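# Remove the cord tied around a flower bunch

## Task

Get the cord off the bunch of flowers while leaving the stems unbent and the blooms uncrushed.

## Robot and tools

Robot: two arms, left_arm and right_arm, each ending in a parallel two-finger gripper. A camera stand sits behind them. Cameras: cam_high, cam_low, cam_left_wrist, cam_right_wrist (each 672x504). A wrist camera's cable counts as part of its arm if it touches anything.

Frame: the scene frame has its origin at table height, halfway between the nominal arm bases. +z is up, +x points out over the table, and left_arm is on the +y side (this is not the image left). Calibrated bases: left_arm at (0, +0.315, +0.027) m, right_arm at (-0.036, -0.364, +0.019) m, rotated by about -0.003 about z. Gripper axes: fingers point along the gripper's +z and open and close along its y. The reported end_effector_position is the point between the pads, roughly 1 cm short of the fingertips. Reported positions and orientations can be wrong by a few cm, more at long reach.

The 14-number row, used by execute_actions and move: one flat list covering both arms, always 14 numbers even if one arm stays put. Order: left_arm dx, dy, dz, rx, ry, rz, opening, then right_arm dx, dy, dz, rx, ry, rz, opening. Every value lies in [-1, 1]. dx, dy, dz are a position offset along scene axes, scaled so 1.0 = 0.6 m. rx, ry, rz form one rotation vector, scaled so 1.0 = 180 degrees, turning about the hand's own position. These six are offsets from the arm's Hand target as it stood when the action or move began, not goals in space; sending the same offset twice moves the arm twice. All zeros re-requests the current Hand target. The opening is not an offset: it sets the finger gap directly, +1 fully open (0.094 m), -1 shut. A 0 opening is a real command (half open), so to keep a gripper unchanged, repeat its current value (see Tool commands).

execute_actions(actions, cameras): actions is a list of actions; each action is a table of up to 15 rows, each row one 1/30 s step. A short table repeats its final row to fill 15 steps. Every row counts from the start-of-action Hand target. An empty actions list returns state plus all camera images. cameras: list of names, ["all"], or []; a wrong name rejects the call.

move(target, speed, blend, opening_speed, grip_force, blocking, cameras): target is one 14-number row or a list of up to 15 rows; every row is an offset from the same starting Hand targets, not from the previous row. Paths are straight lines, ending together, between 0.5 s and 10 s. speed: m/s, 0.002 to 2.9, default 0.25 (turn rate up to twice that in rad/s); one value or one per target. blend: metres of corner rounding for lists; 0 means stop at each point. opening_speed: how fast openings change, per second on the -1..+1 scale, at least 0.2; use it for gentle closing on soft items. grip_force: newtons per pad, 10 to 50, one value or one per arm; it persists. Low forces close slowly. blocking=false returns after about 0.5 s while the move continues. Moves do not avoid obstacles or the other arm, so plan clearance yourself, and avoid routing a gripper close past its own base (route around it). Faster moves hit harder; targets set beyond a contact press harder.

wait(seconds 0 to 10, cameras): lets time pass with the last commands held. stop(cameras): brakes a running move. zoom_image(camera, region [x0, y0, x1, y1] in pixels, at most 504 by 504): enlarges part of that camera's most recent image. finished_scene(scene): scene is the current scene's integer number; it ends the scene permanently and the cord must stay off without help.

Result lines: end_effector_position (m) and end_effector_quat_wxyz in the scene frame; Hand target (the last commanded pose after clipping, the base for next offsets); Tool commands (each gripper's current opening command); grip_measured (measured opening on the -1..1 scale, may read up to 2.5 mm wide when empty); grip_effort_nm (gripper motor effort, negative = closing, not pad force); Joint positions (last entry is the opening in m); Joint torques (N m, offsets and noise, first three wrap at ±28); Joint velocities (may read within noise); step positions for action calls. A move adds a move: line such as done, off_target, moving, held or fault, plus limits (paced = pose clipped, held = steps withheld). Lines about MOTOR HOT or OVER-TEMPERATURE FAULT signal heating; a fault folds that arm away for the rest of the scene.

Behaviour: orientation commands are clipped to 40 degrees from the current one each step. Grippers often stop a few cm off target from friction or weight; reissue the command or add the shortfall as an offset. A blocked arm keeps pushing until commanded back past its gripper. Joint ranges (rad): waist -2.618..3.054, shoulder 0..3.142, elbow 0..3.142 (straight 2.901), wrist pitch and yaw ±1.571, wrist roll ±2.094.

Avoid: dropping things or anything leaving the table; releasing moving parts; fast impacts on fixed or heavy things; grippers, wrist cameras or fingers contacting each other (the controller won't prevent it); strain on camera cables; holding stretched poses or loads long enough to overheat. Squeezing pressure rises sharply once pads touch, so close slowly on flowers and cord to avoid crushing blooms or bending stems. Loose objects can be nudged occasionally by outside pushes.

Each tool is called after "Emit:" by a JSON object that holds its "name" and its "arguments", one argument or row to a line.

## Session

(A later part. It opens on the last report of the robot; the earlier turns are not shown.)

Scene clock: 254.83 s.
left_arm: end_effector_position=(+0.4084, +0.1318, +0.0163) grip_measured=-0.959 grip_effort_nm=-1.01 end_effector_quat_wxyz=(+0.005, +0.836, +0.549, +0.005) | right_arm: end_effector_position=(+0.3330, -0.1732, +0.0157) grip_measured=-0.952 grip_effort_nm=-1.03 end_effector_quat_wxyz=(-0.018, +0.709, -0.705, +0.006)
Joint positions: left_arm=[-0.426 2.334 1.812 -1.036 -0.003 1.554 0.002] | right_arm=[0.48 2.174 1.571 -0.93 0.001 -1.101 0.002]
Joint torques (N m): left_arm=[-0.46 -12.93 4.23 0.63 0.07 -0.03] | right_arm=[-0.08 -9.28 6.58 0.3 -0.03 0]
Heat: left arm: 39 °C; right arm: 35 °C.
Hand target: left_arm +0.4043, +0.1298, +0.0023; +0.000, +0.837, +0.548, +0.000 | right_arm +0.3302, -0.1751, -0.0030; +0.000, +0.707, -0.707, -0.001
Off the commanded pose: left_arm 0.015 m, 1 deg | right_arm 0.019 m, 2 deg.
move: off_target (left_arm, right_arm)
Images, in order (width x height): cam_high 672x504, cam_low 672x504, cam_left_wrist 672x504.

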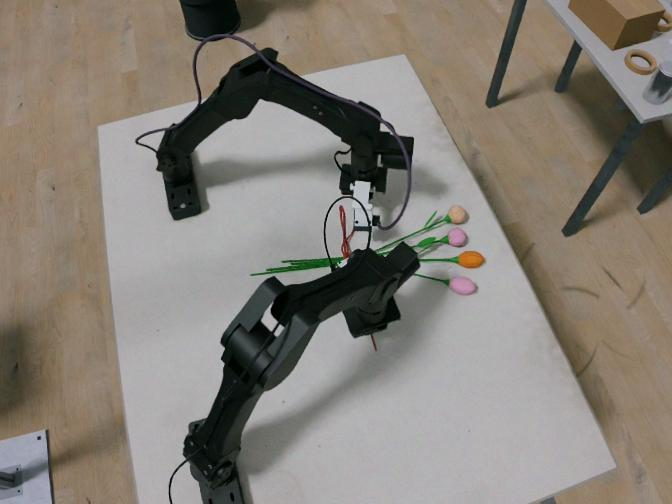

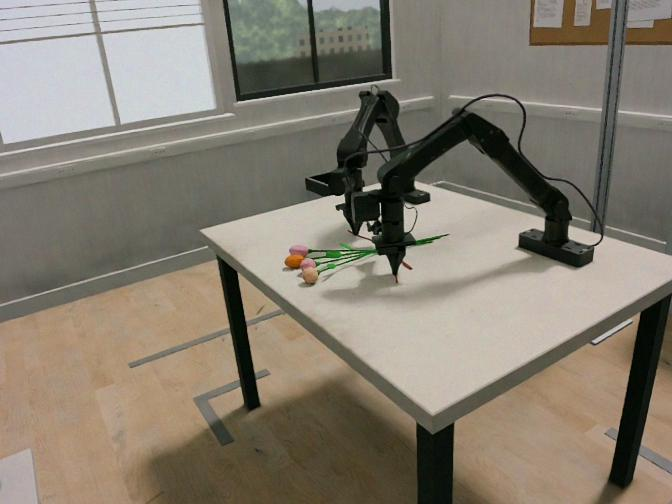

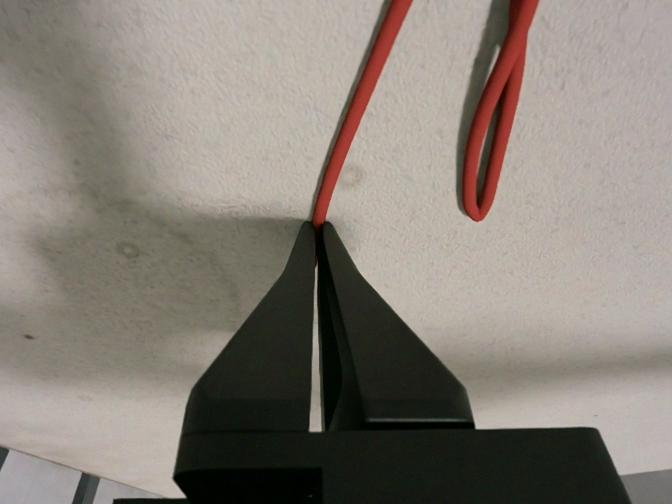

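Emit:
{"name": "move", "arguments": {
  "target": [-0.0167, 0.0833, 0.0417, 0, 0, 0.033, -1.0, 0, -0.0833, 0.0417, 0, 0, 0, -1.0],
  "speed": 0.05,
  "cameras": ["all"]
}}

Scene clock: 266.63 s.
left_arm: end_effector_position=(+0.3972, +0.1773, +0.0167) grip_measured=-0.959 grip_effort_nm=-1.02 end_effector_quat_wxyz=(-0.004, +0.809, +0.587, -0.001) | right_arm: end_effector_position=(+0.3380, -0.2196, +0.0155) grip_measured=-0.952 grip_effort_nm=-1.03 end_effector_quat_wxyz=(-0.005, +0.705, -0.709, +0.000)
Joint positions: left_arm=[-0.338 2.248 1.666 -0.997 -0.003 1.549 0.002] | right_arm=[0.369 2.147 1.527 -0.941 -0.004 -1.2 0.002]
Joint torques (N m): left_arm=[0.46 -17.24 4.77 0.16 0.05 -0.05] | right_arm=[-0.61 -15.39 4.29 -0.11 -0.01 -0.16]
Heat: left arm: 38 °C; right arm: 35 °C.
Hand target: left_arm +0.3942, +0.1798, +0.0274; +0.000, +0.807, +0.590, +0.000 | right_arm +0.3302, -0.2250, +0.0220; +0.000, +0.707, -0.707, +0.000
Off the commanded pose: left_arm 0.011 m, 1 deg | right_arm 0.012 m, 1 deg.
move: off_target (left_arm, right_arm)

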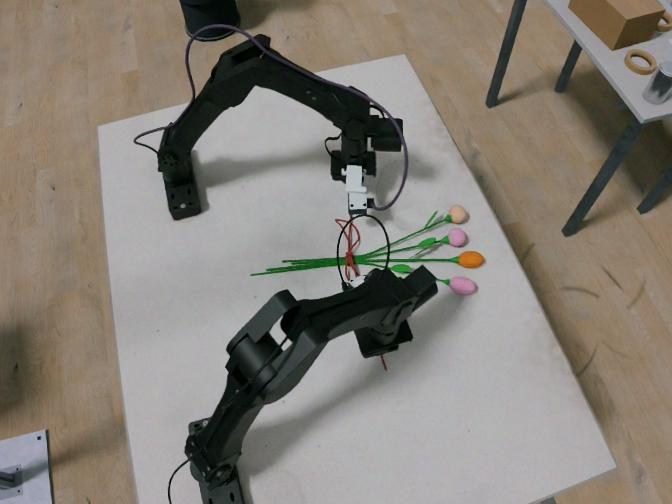

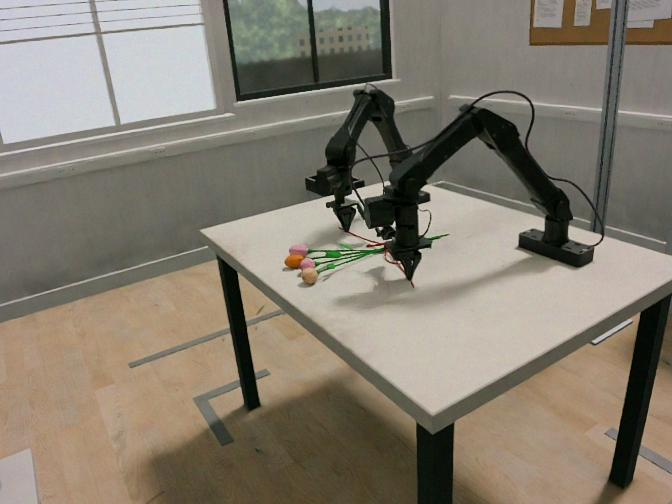

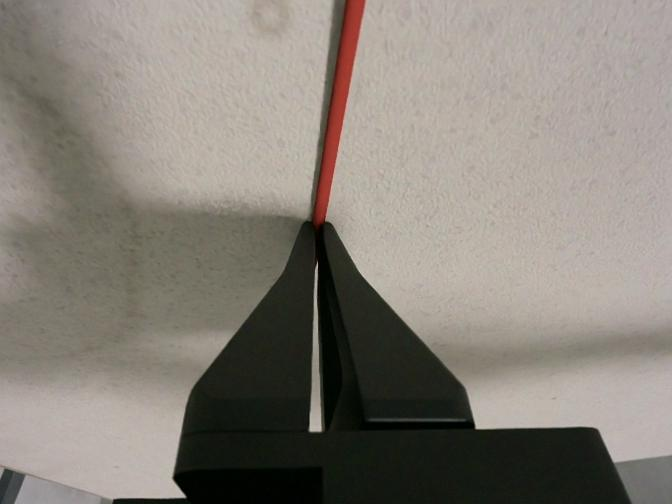

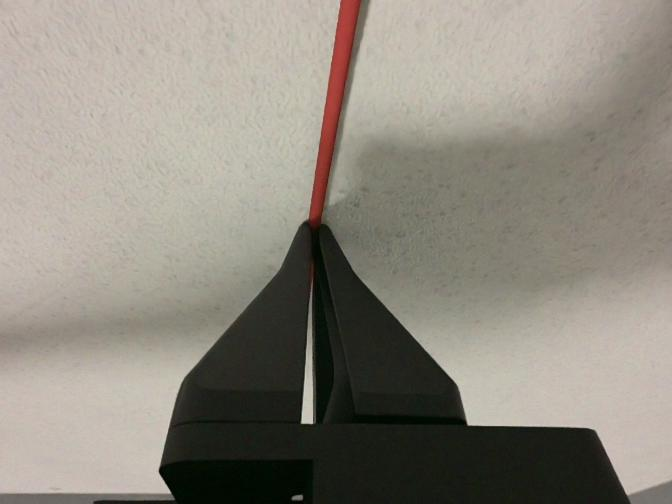

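Emit:
{"name": "zoom_image", "arguments": {
  "camera": "cam_high",
  "region": [240, 180, 500, 380]
}}

Scaled by 1.938 from the camera's 672x504 image, which has a finer 960x720 frame.

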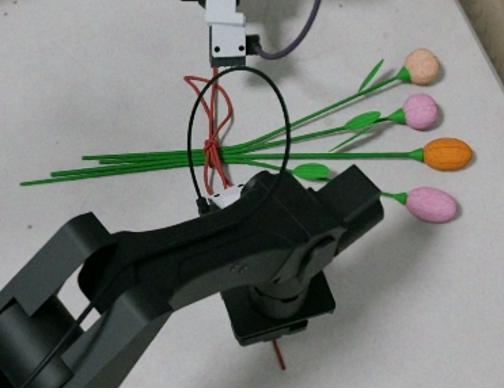

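Emit:
{"name": "move", "arguments": {
  "target": [-0.025, 0.1, 0.02, 0, 0, 0.033, -1.0, 0, -0.1, 0.02, 0, 0, 0, -1.0],
  "speed": 0.05,
  "cameras": ["all"]
}}

Emit:
{"name": "zoom_image", "arguments": {
  "camera": "cam_high",
  "region": [240, 180, 500, 380]
}}

Scene clock: 274.13 s.
left_arm: end_effector_position=(+0.3781, +0.2397, +0.0288) grip_measured=-0.959 grip_effort_nm=-1.02 end_effector_quat_wxyz=(-0.012, +0.774, +0.633, -0.008) | right_arm: end_effector_position=(+0.3365, -0.2833, +0.0247) grip_measured=-0.952 grip_effort_nm=-1.03 end_effector_quat_wxyz=(+0.002, +0.704, -0.710, +0.000)
Joint positions: left_arm=[-0.201 2.122 1.511 -0.988 -0.003 1.569 0.002] | right_arm=[0.216 2.076 1.455 -0.954 0.002 -1.35 0.002]
Joint torques (N m): left_arm=[0.14 -16.12 4.79 0.28 0.03 0.08] | right_arm=[-0.21 -15.3 4.68 -0.04 -0.05 -0.14]
Heat: left arm: 37 °C; right arm: 35 °C.
Hand target: left_arm +0.3792, +0.2398, +0.0393; +0.000, +0.776, +0.631, -0.001 | right_arm +0.3303, -0.2850, +0.0341; +0.000, +0.707, -0.707, +0.000
Off the commanded pose: left_arm 0.011 m, 2 deg | right_arm 0.011 m, 1 deg.
move: off_target (left_arm, right_arm)

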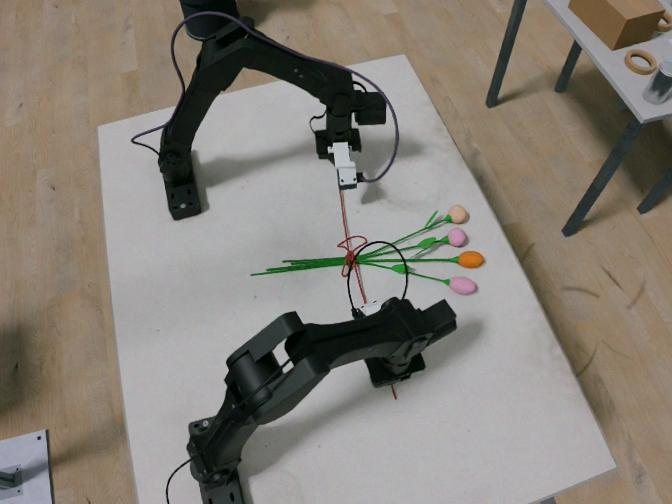

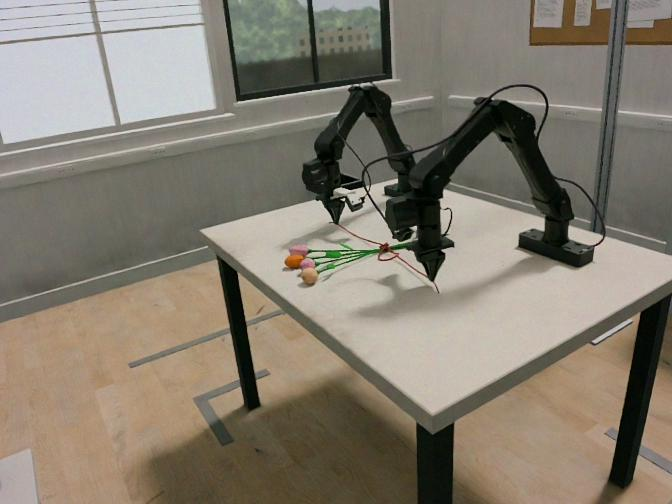

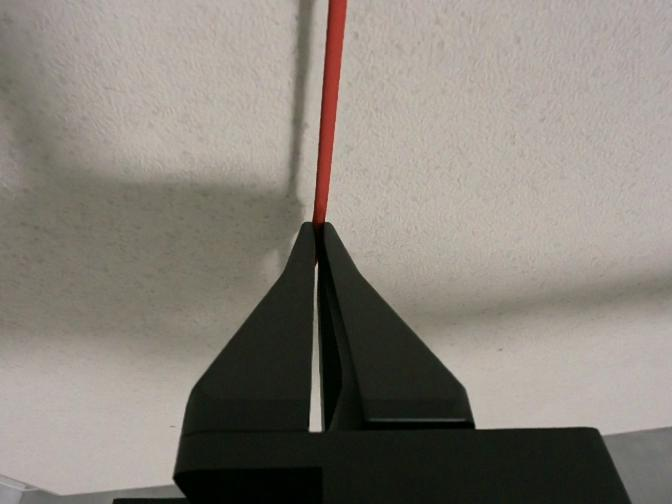

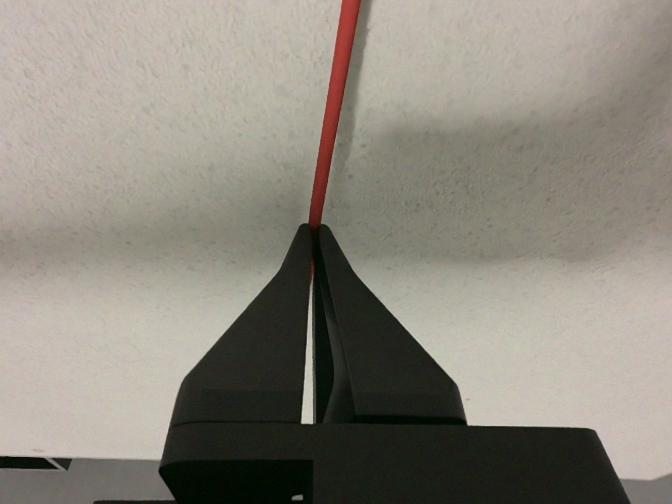

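Scaled by 1.938 from the camera's 672x504 image, which has a finer 960x720 frame.

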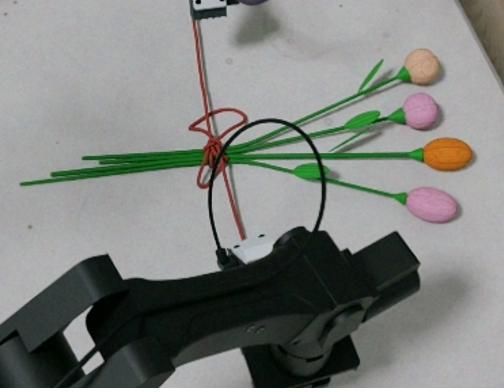

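Emit:
{"name": "move", "arguments": {
  "target": [-0.02, 0.0833, 0.0, 0, 0, 0.033, -1.0, 0.0, -0.0833, 0.0, 0, 0, 0, -1.0],
  "speed": 0.05,
  "cameras": ["cam_high", "cam_low"]
}}

Emit:
{"name": "zoom_image", "arguments": {
  "camera": "cam_high",
  "region": [240, 180, 500, 380]
}}

Emit:
{"name": "zoom_image", "arguments": {
  "camera": "cam_low",
  "region": [270, 190, 470, 310]
}}

Scene clock: 279.03 s.
left_arm: end_effector_position=(+0.3663, +0.2898, +0.0296) grip_measured=-0.959 grip_effort_nm=-1.02 end_effector_quat_wxyz=(-0.011, +0.740, +0.673, -0.009) | right_arm: end_effector_position=(+0.3335, -0.3345, +0.0249) grip_measured=-0.952 grip_effort_nm=-1.03 end_effector_quat_wxyz=(+0.007, +0.704, -0.710, -0.005)
Joint positions: left_arm=[-0.074 2.055 1.41 -0.954 -0.003 1.593 0.002] | right_arm=[0.083 2.05 1.416 -0.954 0.002 -1.484 0.002]
Joint torques (N m): left_arm=[0.25 -15.45 4.92 0.29 0.01 0.08] | right_arm=[-0.46 -15.09 4.86 0.06 -0.03 -0.19]
Heat: left arm: 37 °C; right arm: 36 °C.
Hand target: left_arm +0.3672, +0.2898, +0.0393; +0.000, +0.742, +0.671, +0.000 | right_arm +0.3302, -0.3350, +0.0340; +0.000, +0.707, -0.707, -0.001
Off the commanded pose: left_arm 0.010 m, 2 deg | right_arm 0.010 m, 1 deg.
move: done
Images, in order (width x height): cam_high 672x504, cam_low 672x504.

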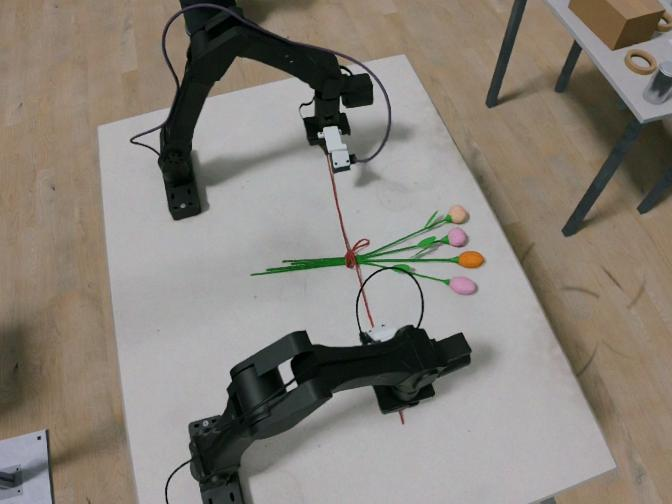

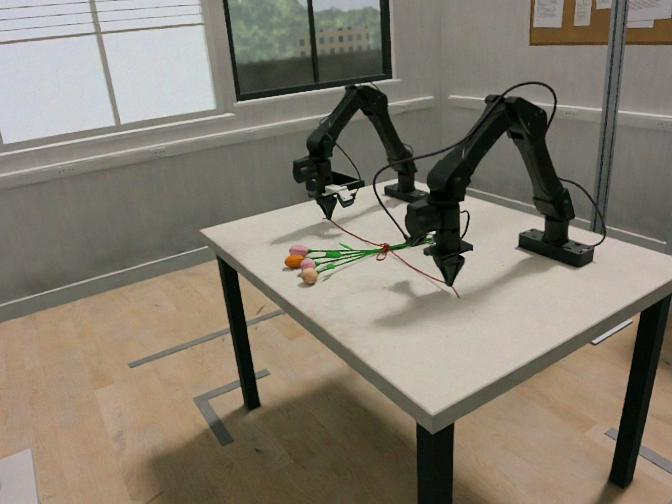

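Scaled by 1.938 from the camera's 672x504 image, which has a finer 960x720 frame.

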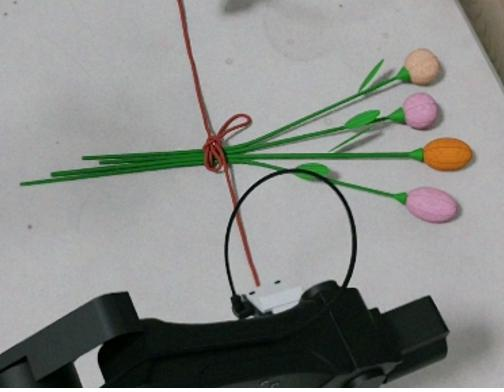

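Scaled by 2.520 from the camera's 672x504 image, which has a finer 960x720 frame.

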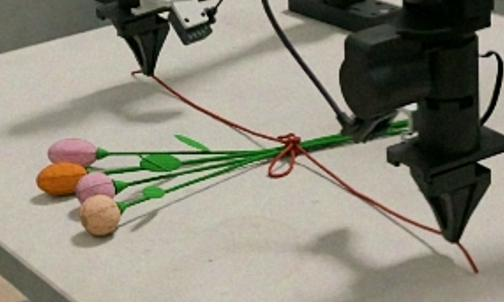

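Emit:
{"name": "move", "arguments": {
  "target": [-0.02, 0.0833, 0.0, 0, 0, 0.033, -1.0, 0.0, -0.0417, 0.0, 0, 0, 0, -1.0],
  "speed": 0.05,
  "cameras": ["cam_high", "cam_low"]
}}

Emit:
{"name": "zoom_image", "arguments": {
  "camera": "cam_high",
  "region": [240, 180, 500, 380]
}}

Emit:
{"name": "zoom_image", "arguments": {
  "camera": "cam_low",
  "region": [270, 190, 470, 310]
}}

Scene clock: 284.27 s.
left_arm: end_effector_position=(+0.3545, +0.3397, +0.0302) grip_measured=-0.959 grip_effort_nm=-1.02 end_effector_quat_wxyz=(-0.010, +0.704, +0.710, -0.009) | right_arm: end_effector_position=(+0.3346, -0.3589, +0.0249) grip_measured=-0.952 grip_effort_nm=-1.03 end_effector_quat_wxyz=(+0.007, +0.704, -0.710, -0.005)
Joint positions: left_arm=[0.064 2.013 1.348 -0.934 -0.003 1.627 0.002] | right_arm=[0.017 2.05 1.416 -0.954 0.002 -1.552 0.002]
Joint torques (N m): left_arm=[0.23 -14.8 4.68 0.3 0.04 0.09] | right_arm=[-0.42 -15.36 4.27 0.05 0.01 -0.13]
Heat: left arm: 37 °C; right arm: 37 °C.
Hand target: left_arm +0.3552, +0.3397, +0.0393; +0.000, +0.706, +0.708, +0.000 | right_arm +0.3302, -0.3600, +0.0340; +0.000, +0.707, -0.707, -0.001
Off the commanded pose: left_arm 0.009 m, 2 deg | right_arm 0.010 m, 1 deg.
move: done
Images, in order (width x height): cam_high 672x504, cam_low 672x504.

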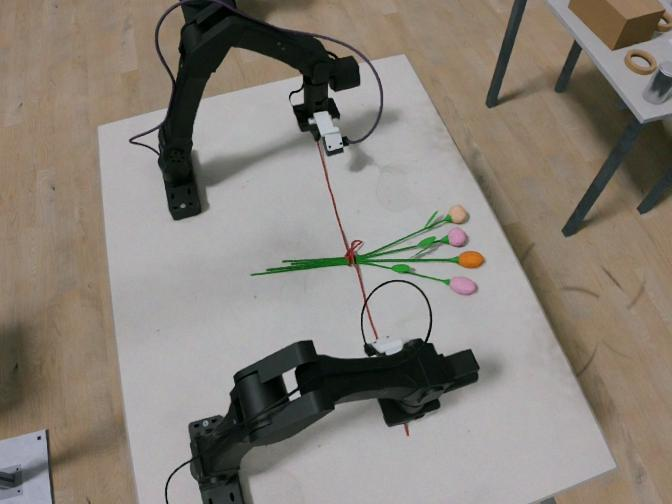

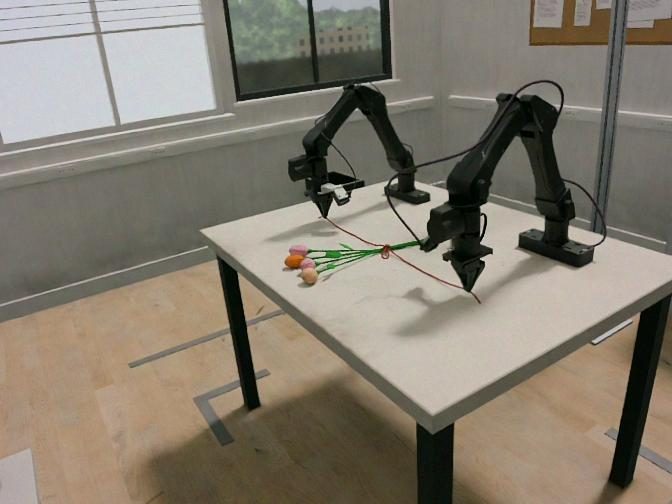

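Scaled by 1.938 from the camera's 672x504 image, which has a finer 960x720 frame.

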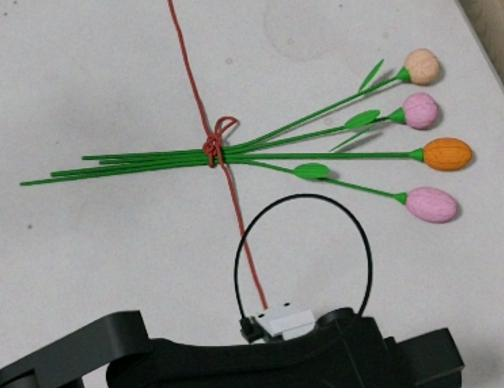

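Scaled by 2.520 from the camera's 672x504 image, which has a finer 960x720 frame.

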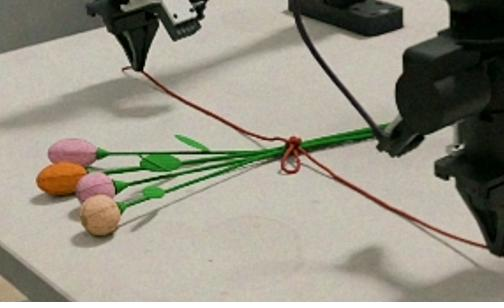

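Emit:
{"name": "move", "arguments": {
  "target": [-0.017, 0.0667, 0.0, 0, 0, 0.0, -1.0, 0.0, -0.05, 0.0, 0, 0, 0, -1.0],
  "speed": 0.05,
  "cameras": ["cam_high", "cam_low"]
}}

Emit:
{"name": "zoom_image", "arguments": {
  "camera": "cam_high",
  "region": [240, 180, 500, 380]
}}

Emit:
{"name": "zoom_image", "arguments": {
  "camera": "cam_low",
  "region": [270, 190, 470, 310]
}}

Scene clock: 296.50 s.
left_arm: end_effector_position=(+0.3448, +0.3800, +0.0306) grip_measured=-0.959 grip_effort_nm=-1.02 end_effector_quat_wxyz=(-0.009, +0.704, +0.710, -0.009) | right_arm: end_effector_position=(+0.3337, -0.3897, +0.0249) grip_measured=-0.952 grip_effort_nm=-1.03 end_effector_quat_wxyz=(+0.007, +0.704, -0.710, -0.006)
Joint positions: left_arm=[0.18 1.995 1.323 -0.925 -0.004 1.742 0.002] | right_arm=[-0.066 2.05 1.416 -0.954 0.003 -1.634 0.002]
Joint torques (N m): left_arm=[0.16 -14.69 4.74 0.28 0.06 0.06] | right_arm=[-0.43 -15.02 4.66 0.05 -0.06 -0.15]
Heat: left arm: 38 °C; right arm: 39 °C.
Hand target: left_arm +0.3450, +0.3799, +0.0393; +0.000, +0.706, +0.708, +0.000 | right_arm +0.3302, -0.3900, +0.0340; +0.000, +0.707, -0.707, -0.001
Off the commanded pose: left_arm 0.009 m, 2 deg | right_arm 0.010 m, 1 deg.
move: done
Images, in order (width x height): cam_high 672x504, cam_low 672x504.

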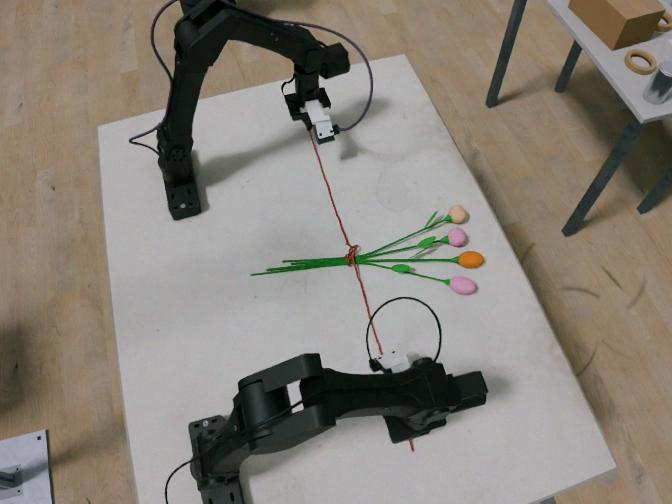

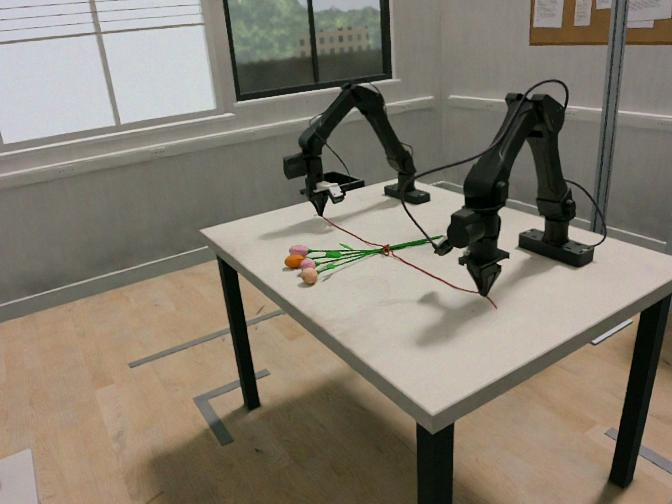

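Scaled by 1.938 from the camera's 672x504 image, which has a finer 960x720 frame.

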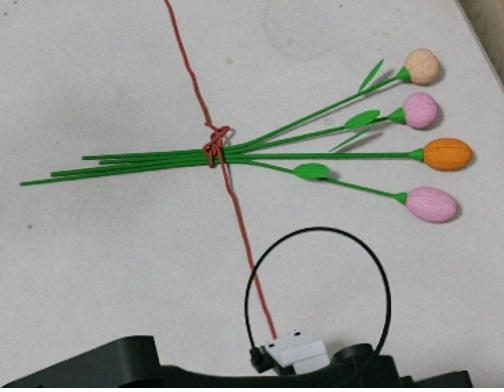

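Scaled by 2.520 from the camera's 672x504 image, which has a finer 960x720 frame.

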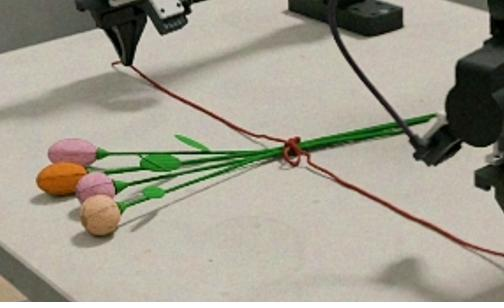

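Emit:
{"name": "move", "arguments": {
  "target": [-0.013, 0.05, 0.0, 0, 0, 0.0, -1.0, 0.0, -0.05, 0.0, 0, 0, 0, -1.0],
  "speed": 0.04,
  "cameras": ["cam_high", "cam_low"]
}}

Emit:
{"name": "zoom_image", "arguments": {
  "camera": "cam_high",
  "region": [300, 200, 460, 320]
}}

Emit:
{"name": "zoom_image", "arguments": {
  "camera": "cam_low",
  "region": [300, 200, 460, 300]
}}

Scene clock: 300.30 s.
left_arm: end_effector_position=(+0.3383, +0.4096, +0.0305) grip_measured=-0.959 grip_effort_nm=-1.02 end_effector_quat_wxyz=(-0.008, +0.704, +0.710, -0.009) | right_arm: end_effector_position=(+0.3304, -0.4196, +0.0249) grip_measured=-0.952 grip_effort_nm=-1.03 end_effector_quat_wxyz=(+0.006, +0.704, -0.710, -0.006)
Joint positions: left_arm=[0.266 1.995 1.323 -0.923 -0.004 1.83 0.002] | right_arm=[-0.148 2.05 1.416 -0.954 0.003 -1.715 0.002]
Joint torques (N m): left_arm=[0.39 -14.82 4.56 0.28 0.07 0.06] | right_arm=[-0.36 -14.26 6.16 0.02 -0.07 -0.17]
Heat: left arm: 37 °C; right arm: 39 °C.
Hand target: left_arm +0.3371, +0.4098, +0.0393; +0.000, +0.706, +0.708, +0.000 | right_arm +0.3302, -0.4200, +0.0340; +0.000, +0.707, -0.707, -0.001
Off the commanded pose: left_arm 0.009 m, 1 deg | right_arm 0.009 m, 1 deg.
move: done
Images, in order (width x height): cam_high 672x504, cam_low 672x504.

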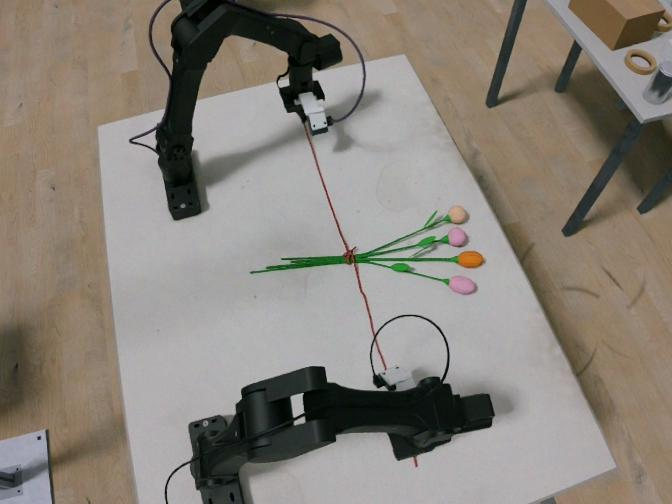

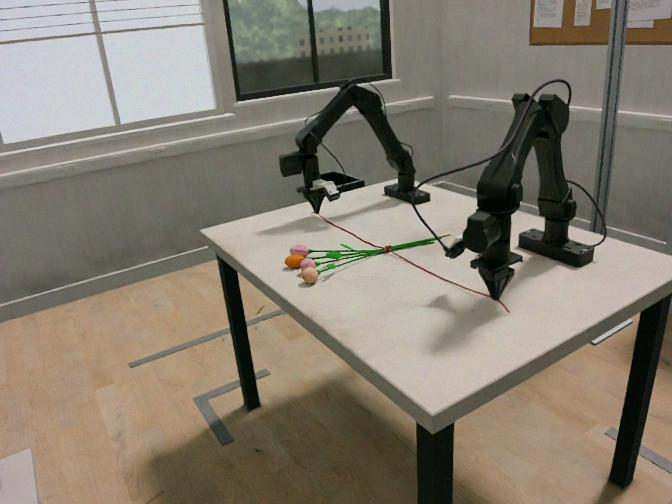

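Scaled by 3.150 from the camera's 672x504 image, which has a finer 960x720 frame.

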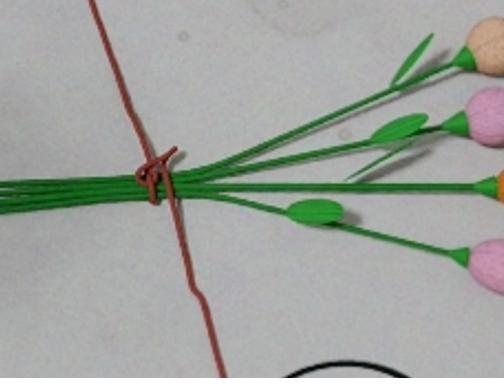

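Scaled by 3.150 from the camera's 672x504 image, which has a finer 960x720 frame.

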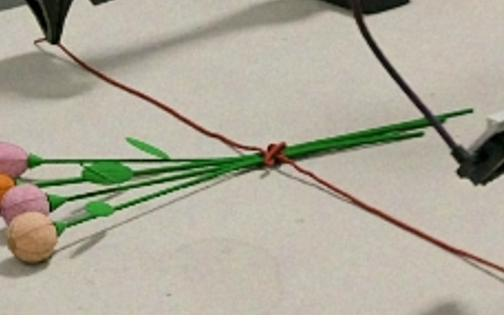

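Emit:
{"name": "move", "arguments": {
  "target": [-0.01, 0.0417, 0.0, 0, 0, 0.0, -1.0, 0.0, -0.0417, 0.0, 0, 0, 0, -1.0],
  "speed": 0.04,
  "cameras": ["cam_high", "cam_low"]
}}

Emit:
{"name": "zoom_image", "arguments": {
  "camera": "cam_high",
  "region": [300, 200, 460, 320]
}}

Emit:
{"name": "zoom_image", "arguments": {
  "camera": "cam_low",
  "region": [300, 200, 460, 300]
}}

Scene clock: 304.67 s.
left_arm: end_effector_position=(+0.3306, +0.4339, +0.0305) grip_measured=-0.959 grip_effort_nm=-1.02 end_effector_quat_wxyz=(-0.007, +0.705, +0.710, -0.010) | right_arm: end_effector_position=(+0.3259, -0.4436, +0.0249) grip_measured=-0.952 grip_effort_nm=-1.03 end_effector_quat_wxyz=(+0.006, +0.704, -0.710, -0.006)
Joint positions: left_arm=[0.339 1.995 1.323 -0.923 -0.004 1.903 0.002] | right_arm=[-0.213 2.05 1.416 -0.954 0.003 -1.781 0.002]
Joint torques (N m): left_arm=[0.42 -14.2 5.04 0.26 0.04 0.09] | right_arm=[-0.28 -12.46 8.21 -0.01 -0.05 -0.2]
Heat: left arm: 37 °C; right arm: 39 °C.
Hand target: left_arm +0.3311, +0.4348, +0.0393; +0.000, +0.706, +0.708, -0.001 | right_arm +0.3302, -0.4450, +0.0340; +0.000, +0.707, -0.707, -0.001
Off the commanded pose: left_arm 0.009 m, 1 deg | right_arm 0.010 m, 1 deg.
move: done
Images, in order (width x height): cam_high 672x504, cam_low 672x504.

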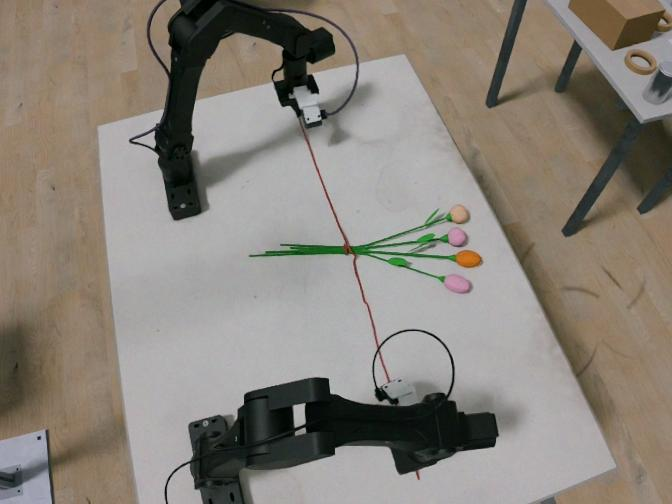

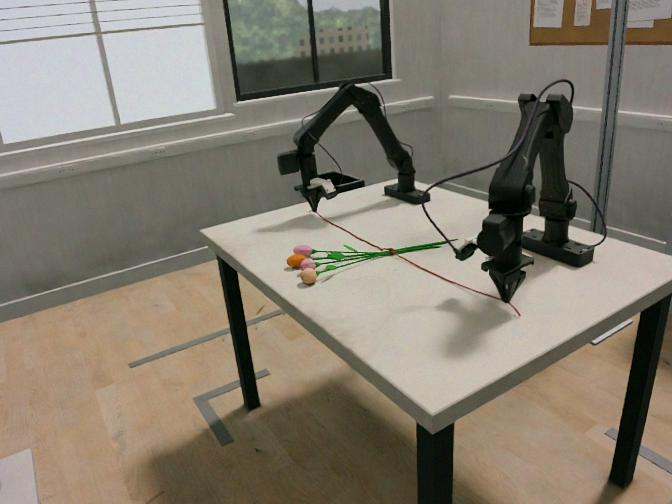

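Scaled by 3.150 from the camera's 672x504 image, which has a finer 960x720 frame.

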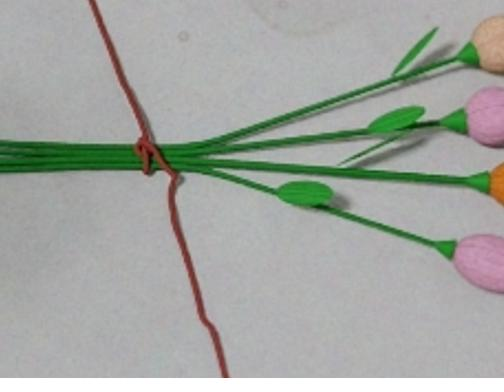

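Scaled by 3.150 from the camera's 672x504 image, which has a finer 960x720 frame.

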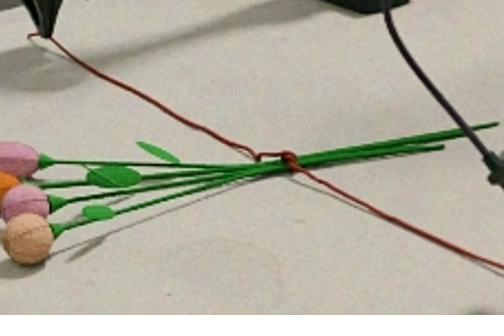

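Emit:
{"name": "move", "arguments": {
  "target": [
    [0.01, -0.05, -0.055, 0, 0, 0.0, -1.0, 0.0, 0.0, 0.0, 0, 0, 0, -1.0],
    [0.01, -0.05, -0.055, 0, 0, 0.0, 0.0, 0.0, 0.0, 0.0, 0, 0, 0, -1.0]
  ],
  "speed": 0.06,
  "cameras": ["cam_high", "cam_low", "cam_left_wrist"]
}}

Emit:
{"name": "zoom_image", "arguments": {
  "camera": "cam_high",
  "region": [300, 200, 460, 320]
}}

Emit:
{"name": "zoom_image", "arguments": {
  "camera": "cam_low",
  "region": [300, 200, 460, 300]
}}

Scene clock: 353.23 s.
left_arm: end_effector_position=(+0.3444, +0.4100, +0.0147) grip_measured=-0.003 grip_effort_nm=0.16 end_effector_quat_wxyz=(+0.005, +0.705, +0.709, +0.016) | right_arm: end_effector_position=(+0.3259, -0.4436, +0.0249) grip_measured=-0.952 grip_effort_nm=-1.03 end_effector_quat_wxyz=(+0.006, +0.704, -0.710, -0.006)
Joint positions: left_arm=[0.262 1.995 1.252 -0.797 -0.007 1.828 0.047] | right_arm=[-0.213 2.05 1.416 -0.954 0.003 -1.781 0.002]
Joint torques (N m): left_arm=[-0.29 -9.68 4.52 0.34 0.08 -0.02] | right_arm=[-0.31 -12.78 8.23 -0.07 -0.04 -0.17]
Heat: left arm: 37 °C; right arm: 40 °C.
Hand target: left_arm +0.3372, +0.4048, +0.0063; +0.000, +0.706, +0.708, +0.000 | right_arm +0.3302, -0.4450, +0.0340; +0.000, +0.707, -0.707, -0.001
Off the commanded pose: left_arm 0.012 m, 2 deg | right_arm 0.010 m, 1 deg.
move: off_target (left_arm)
Images, in order (width x height): cam_high 672x504, cam_low 672x504, cam_left_wrist 672x504.

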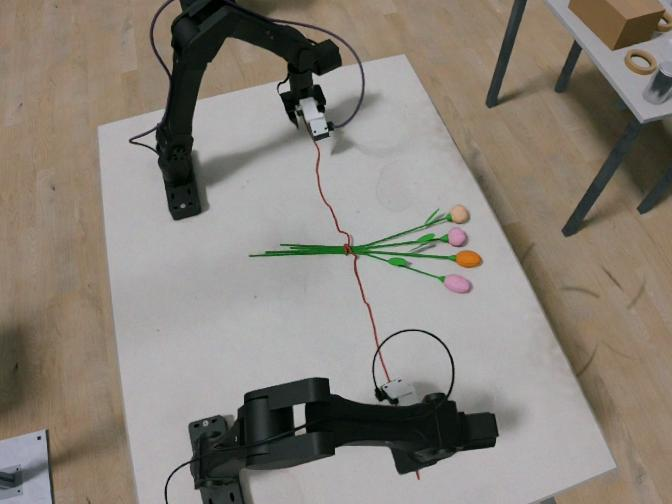

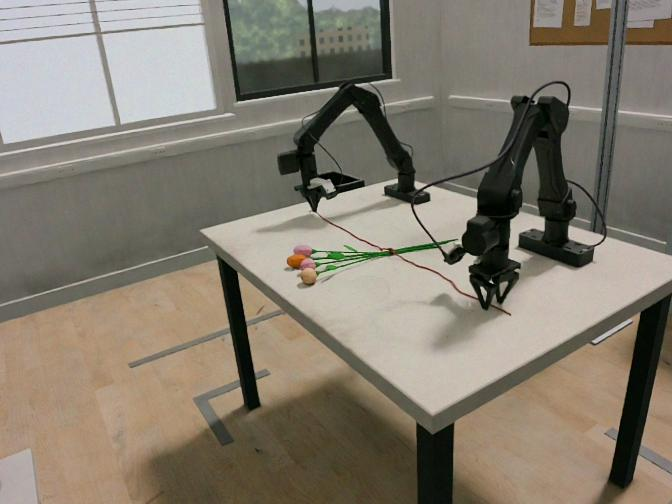

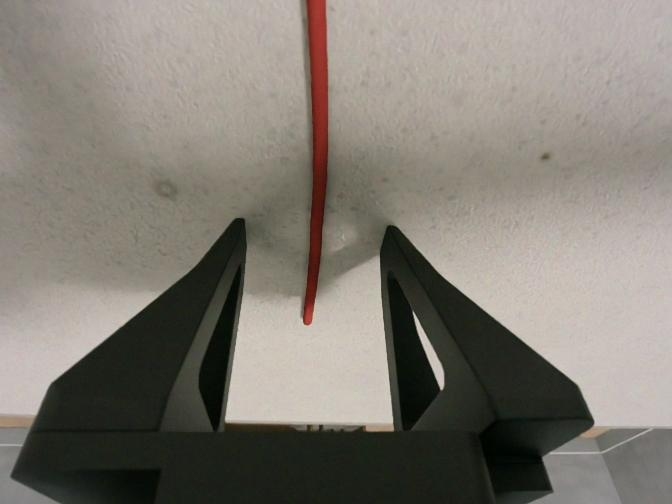

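Scaled by 3.150 from the camera's 672x504 image, which has a finer 960x720 frame.

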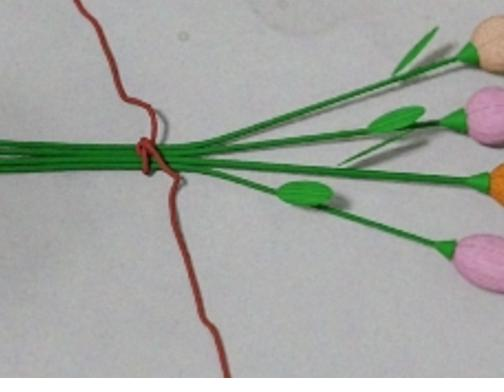

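Scaled by 3.150 from the camera's 672x504 image, which has a finer 960x720 frame.

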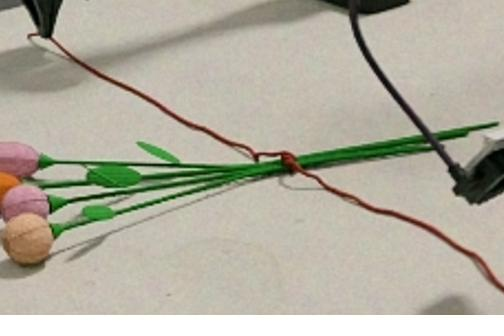

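Emit:
{"name": "move", "arguments": {
  "target": [0.0, 0.0, 0.12, 0, 0, 0.0, 0.0, -0.02, -0.1, 0.0, 0, 0, 0, -1.0],
  "speed": 0.06,
  "cameras": ["cam_high", "cam_low"]
}}

Emit:
{"name": "zoom_image", "arguments": {
  "camera": "cam_high",
  "region": [240, 180, 500, 380]
}}

Scene clock: 359.07 s.
left_arm: end_effector_position=(+0.3328, +0.4069, +0.0643) grip_measured=-0.003 grip_effort_nm=0.15 end_effector_quat_wxyz=(-0.011, +0.705, +0.709, -0.011) | right_arm: end_effector_position=(+0.3158, -0.5039, +0.0316) grip_measured=-0.952 grip_effort_nm=-1.03 end_effector_quat_wxyz=(+0.001, +0.704, -0.710, +0.003)
Joint positions: left_arm=[0.262 1.932 1.377 -1.045 -0.007 1.828 0.047] | right_arm=[-0.375 2.05 1.445 -0.961 0.003 -1.942 0.002]
Joint torques (N m): left_arm=[-0.39 -13.56 7.2 0.04 0.08 -0.06] | right_arm=[-0.32 -10.84 9.09 -0.08 -0.1 -0.15]
Heat: left arm: 37 °C; right arm: 40 °C.
Hand target: left_arm +0.3372, +0.4048, +0.0784; +0.000, +0.706, +0.708, +0.000 | right_arm +0.3181, -0.5050, +0.0339; +0.000, +0.707, -0.707, -0.001
Off the commanded pose: left_arm 0.015 m, 2 deg | right_arm 0.004 m, 1 deg.
move: off_target (left_arm)
Images, in order (width x height): cam_high 672x504, cam_low 672x504.

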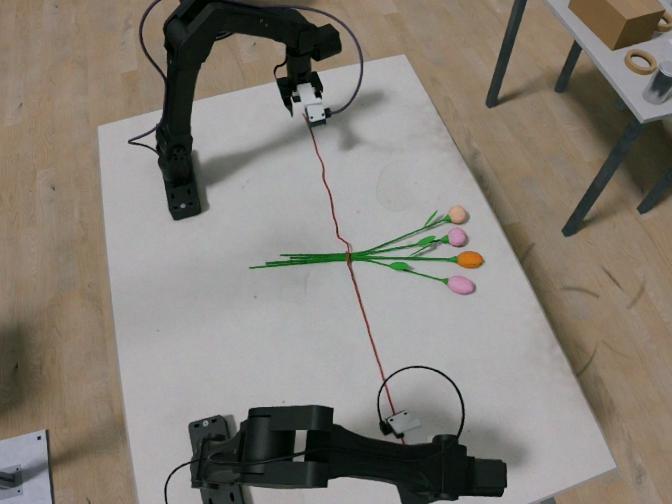

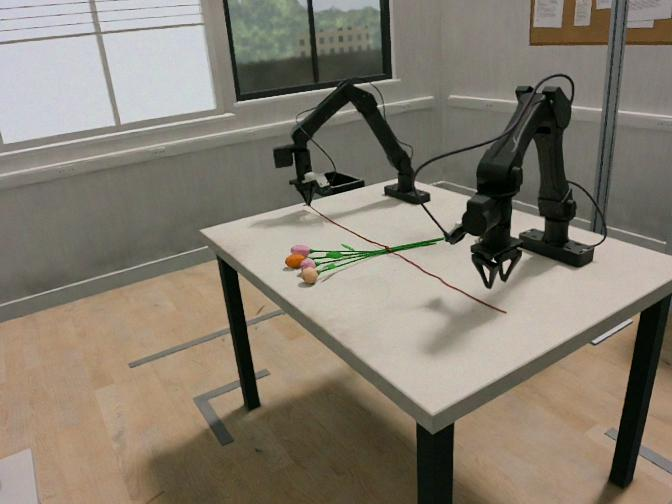

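Scaled by 1.938 from the camera's 672x504 image, which has a finer 960x720 frame.

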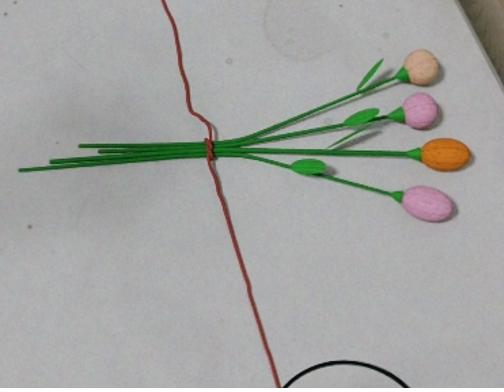

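Emit:
{"name": "move", "arguments": {
  "target": [0.0, 0.0, 0.0, 0, 0, 0.0, 0.0, -0.05, -0.05, 0.0, 0, 0, 0.05, -1.0],
  "speed": 0.05,
  "cameras": ["cam_high", "cam_low"]
}}

Emit:
{"name": "zoom_image", "arguments": {
  "camera": "cam_high",
  "region": [240, 180, 500, 380]
}}

Scene clock: 364.80 s.
left_arm: end_effector_position=(+0.3327, +0.4069, +0.0643) grip_measured=-0.003 grip_effort_nm=0.15 end_effector_quat_wxyz=(-0.011, +0.705, +0.709, -0.011) | right_arm: end_effector_position=(+0.2924, -0.5340, +0.0253) grip_measured=-0.952 grip_effort_nm=-1.03 end_effector_quat_wxyz=(+0.024, +0.727, -0.687, -0.004)
Joint positions: left_arm=[0.262 1.932 1.377 -1.046 -0.007 1.828 0.047] | right_arm=[-0.455 2.05 1.417 -0.958 0.043 -2.087 0.002]
Joint torques (N m): left_arm=[-0.38 -13.6 7.27 0.09 0.08 -0.02] | right_arm=[-0.39 -15.19 4.72 0.02 0.06 -0.13]
Heat: left arm: 37 °C; right arm: 40 °C.
Hand target: left_arm +0.3372, +0.4048, +0.0784; +0.000, +0.706, +0.708, +0.000 | right_arm +0.2881, -0.5351, +0.0340; +0.000, +0.761, -0.649, -0.001
Off the commanded pose: left_arm 0.015 m, 2 deg | right_arm 0.010 m, 6 deg.
joint sent to its limit (right arm) — joint 6 (wrist roll), lower limit. The joint targets are off in orientation, not in position.
move: off_target (left_arm, right_arm)
Images, in order (width x height): cam_high 672x504, cam_low 672x504.

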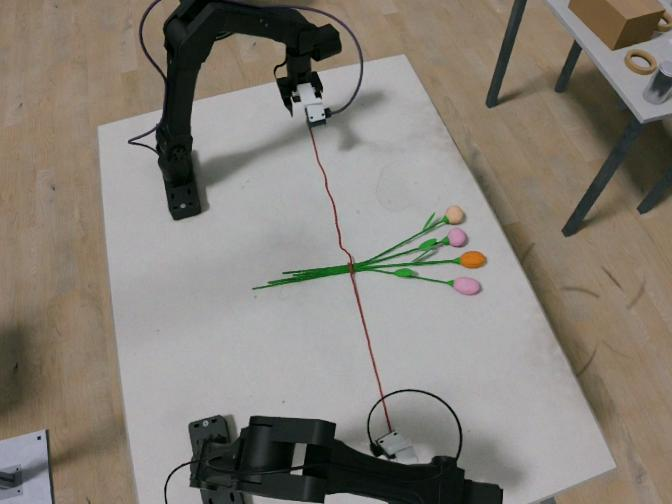

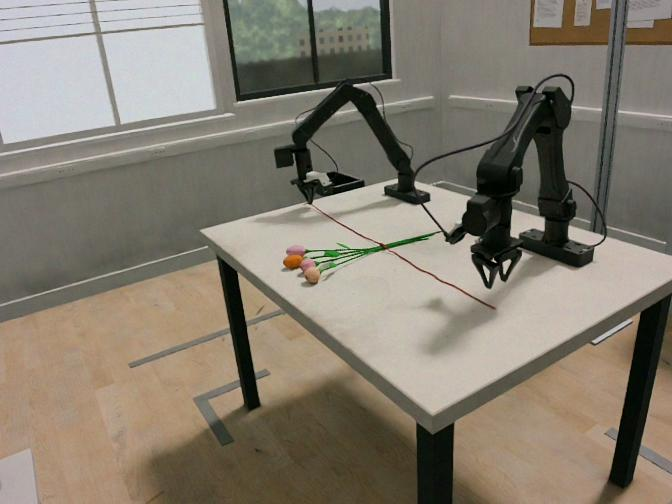

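Scaled by 1.938 from the camera's 672x504 image, which has a finer 960x720 frame.

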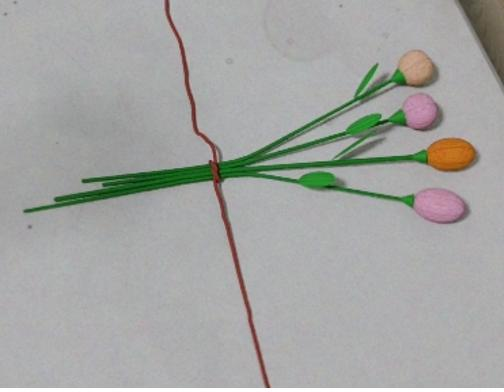

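Emit:
{"name": "move", "arguments": {
  "target": [
    [0.0, 0.0, 0.1, 0, 0, 0.0, 0.0, 0.0, 0.02, -0.05, 0, 0, -0.05, -1.0],
    [0.0, 0.0, 0.1, 0, 0, 0.0, 0.0, 0.0, 0.02, -0.05, 0, 0, -0.05, -0.2]
  ],
  "speed": 0.06,
  "cameras": ["cam_high", "cam_right_wrist"]
}}

Scene clock: 419.90 s.
left_arm: end_effector_position=(+0.3350, +0.4075, +0.1237) grip_measured=-0.003 grip_effort_nm=0.15 end_effector_quat_wxyz=(-0.011, +0.705, +0.709, -0.012) | right_arm: end_effector_position=(+0.2961, -0.5309, +0.0147) grip_measured=-0.202 grip_effort_nm=0.08 end_effector_quat_wxyz=(+0.004, +0.710, -0.704, +0.016)
Joint positions: left_arm=[0.262 1.897 1.57 -1.275 -0.007 1.828 0.047] | right_arm=[-0.455 2.031 1.342 -0.853 0.019 -2.04 0.038]
Joint torques (N m): left_arm=[-0.34 -13.55 7.6 0.06 0.11 -0.05] | right_arm=[0.14 -10.86 3.33 0.35 -0.21 0.04]
Heat: left arm: 38 °C; right arm: 43 °C.
Hand target: left_arm +0.3371, +0.4048, +0.1383; +0.000, +0.706, +0.708, +0.000 | right_arm +0.2881, -0.5231, +0.0040; +0.000, +0.707, -0.707, -0.001
Off the commanded pose: left_arm 0.015 m, 2 deg | right_arm 0.015 m, 2 deg.
move: off_target (left_arm, right_arm); target 2's new opening was sent with right_arm's hand 0.013 m and 2 deg from that target
Images, in order (width x height): cam_high 672x504, cam_right_wrist 672x504.

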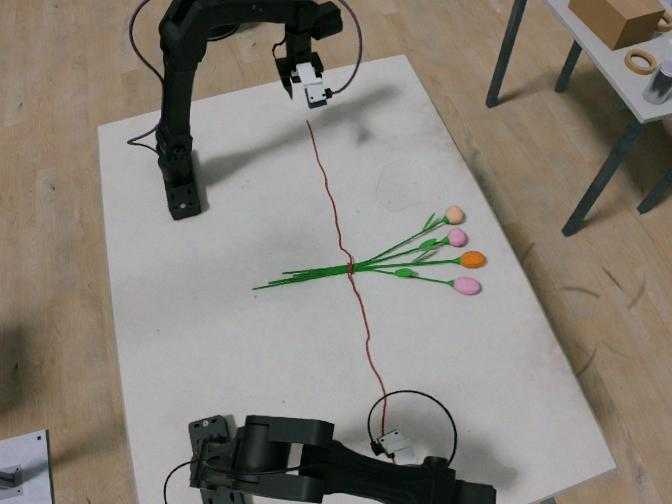

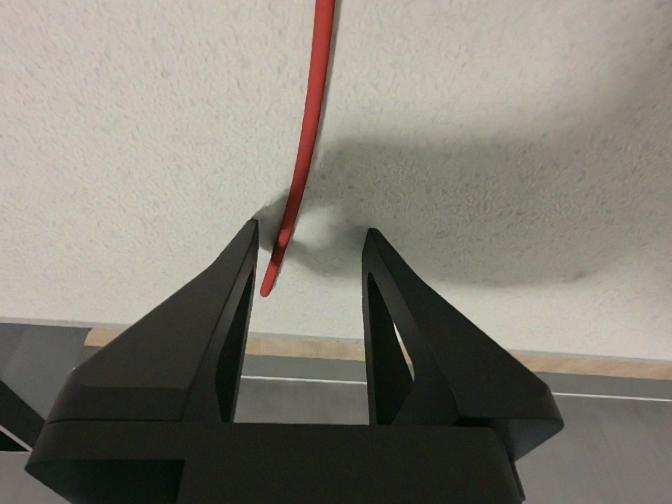

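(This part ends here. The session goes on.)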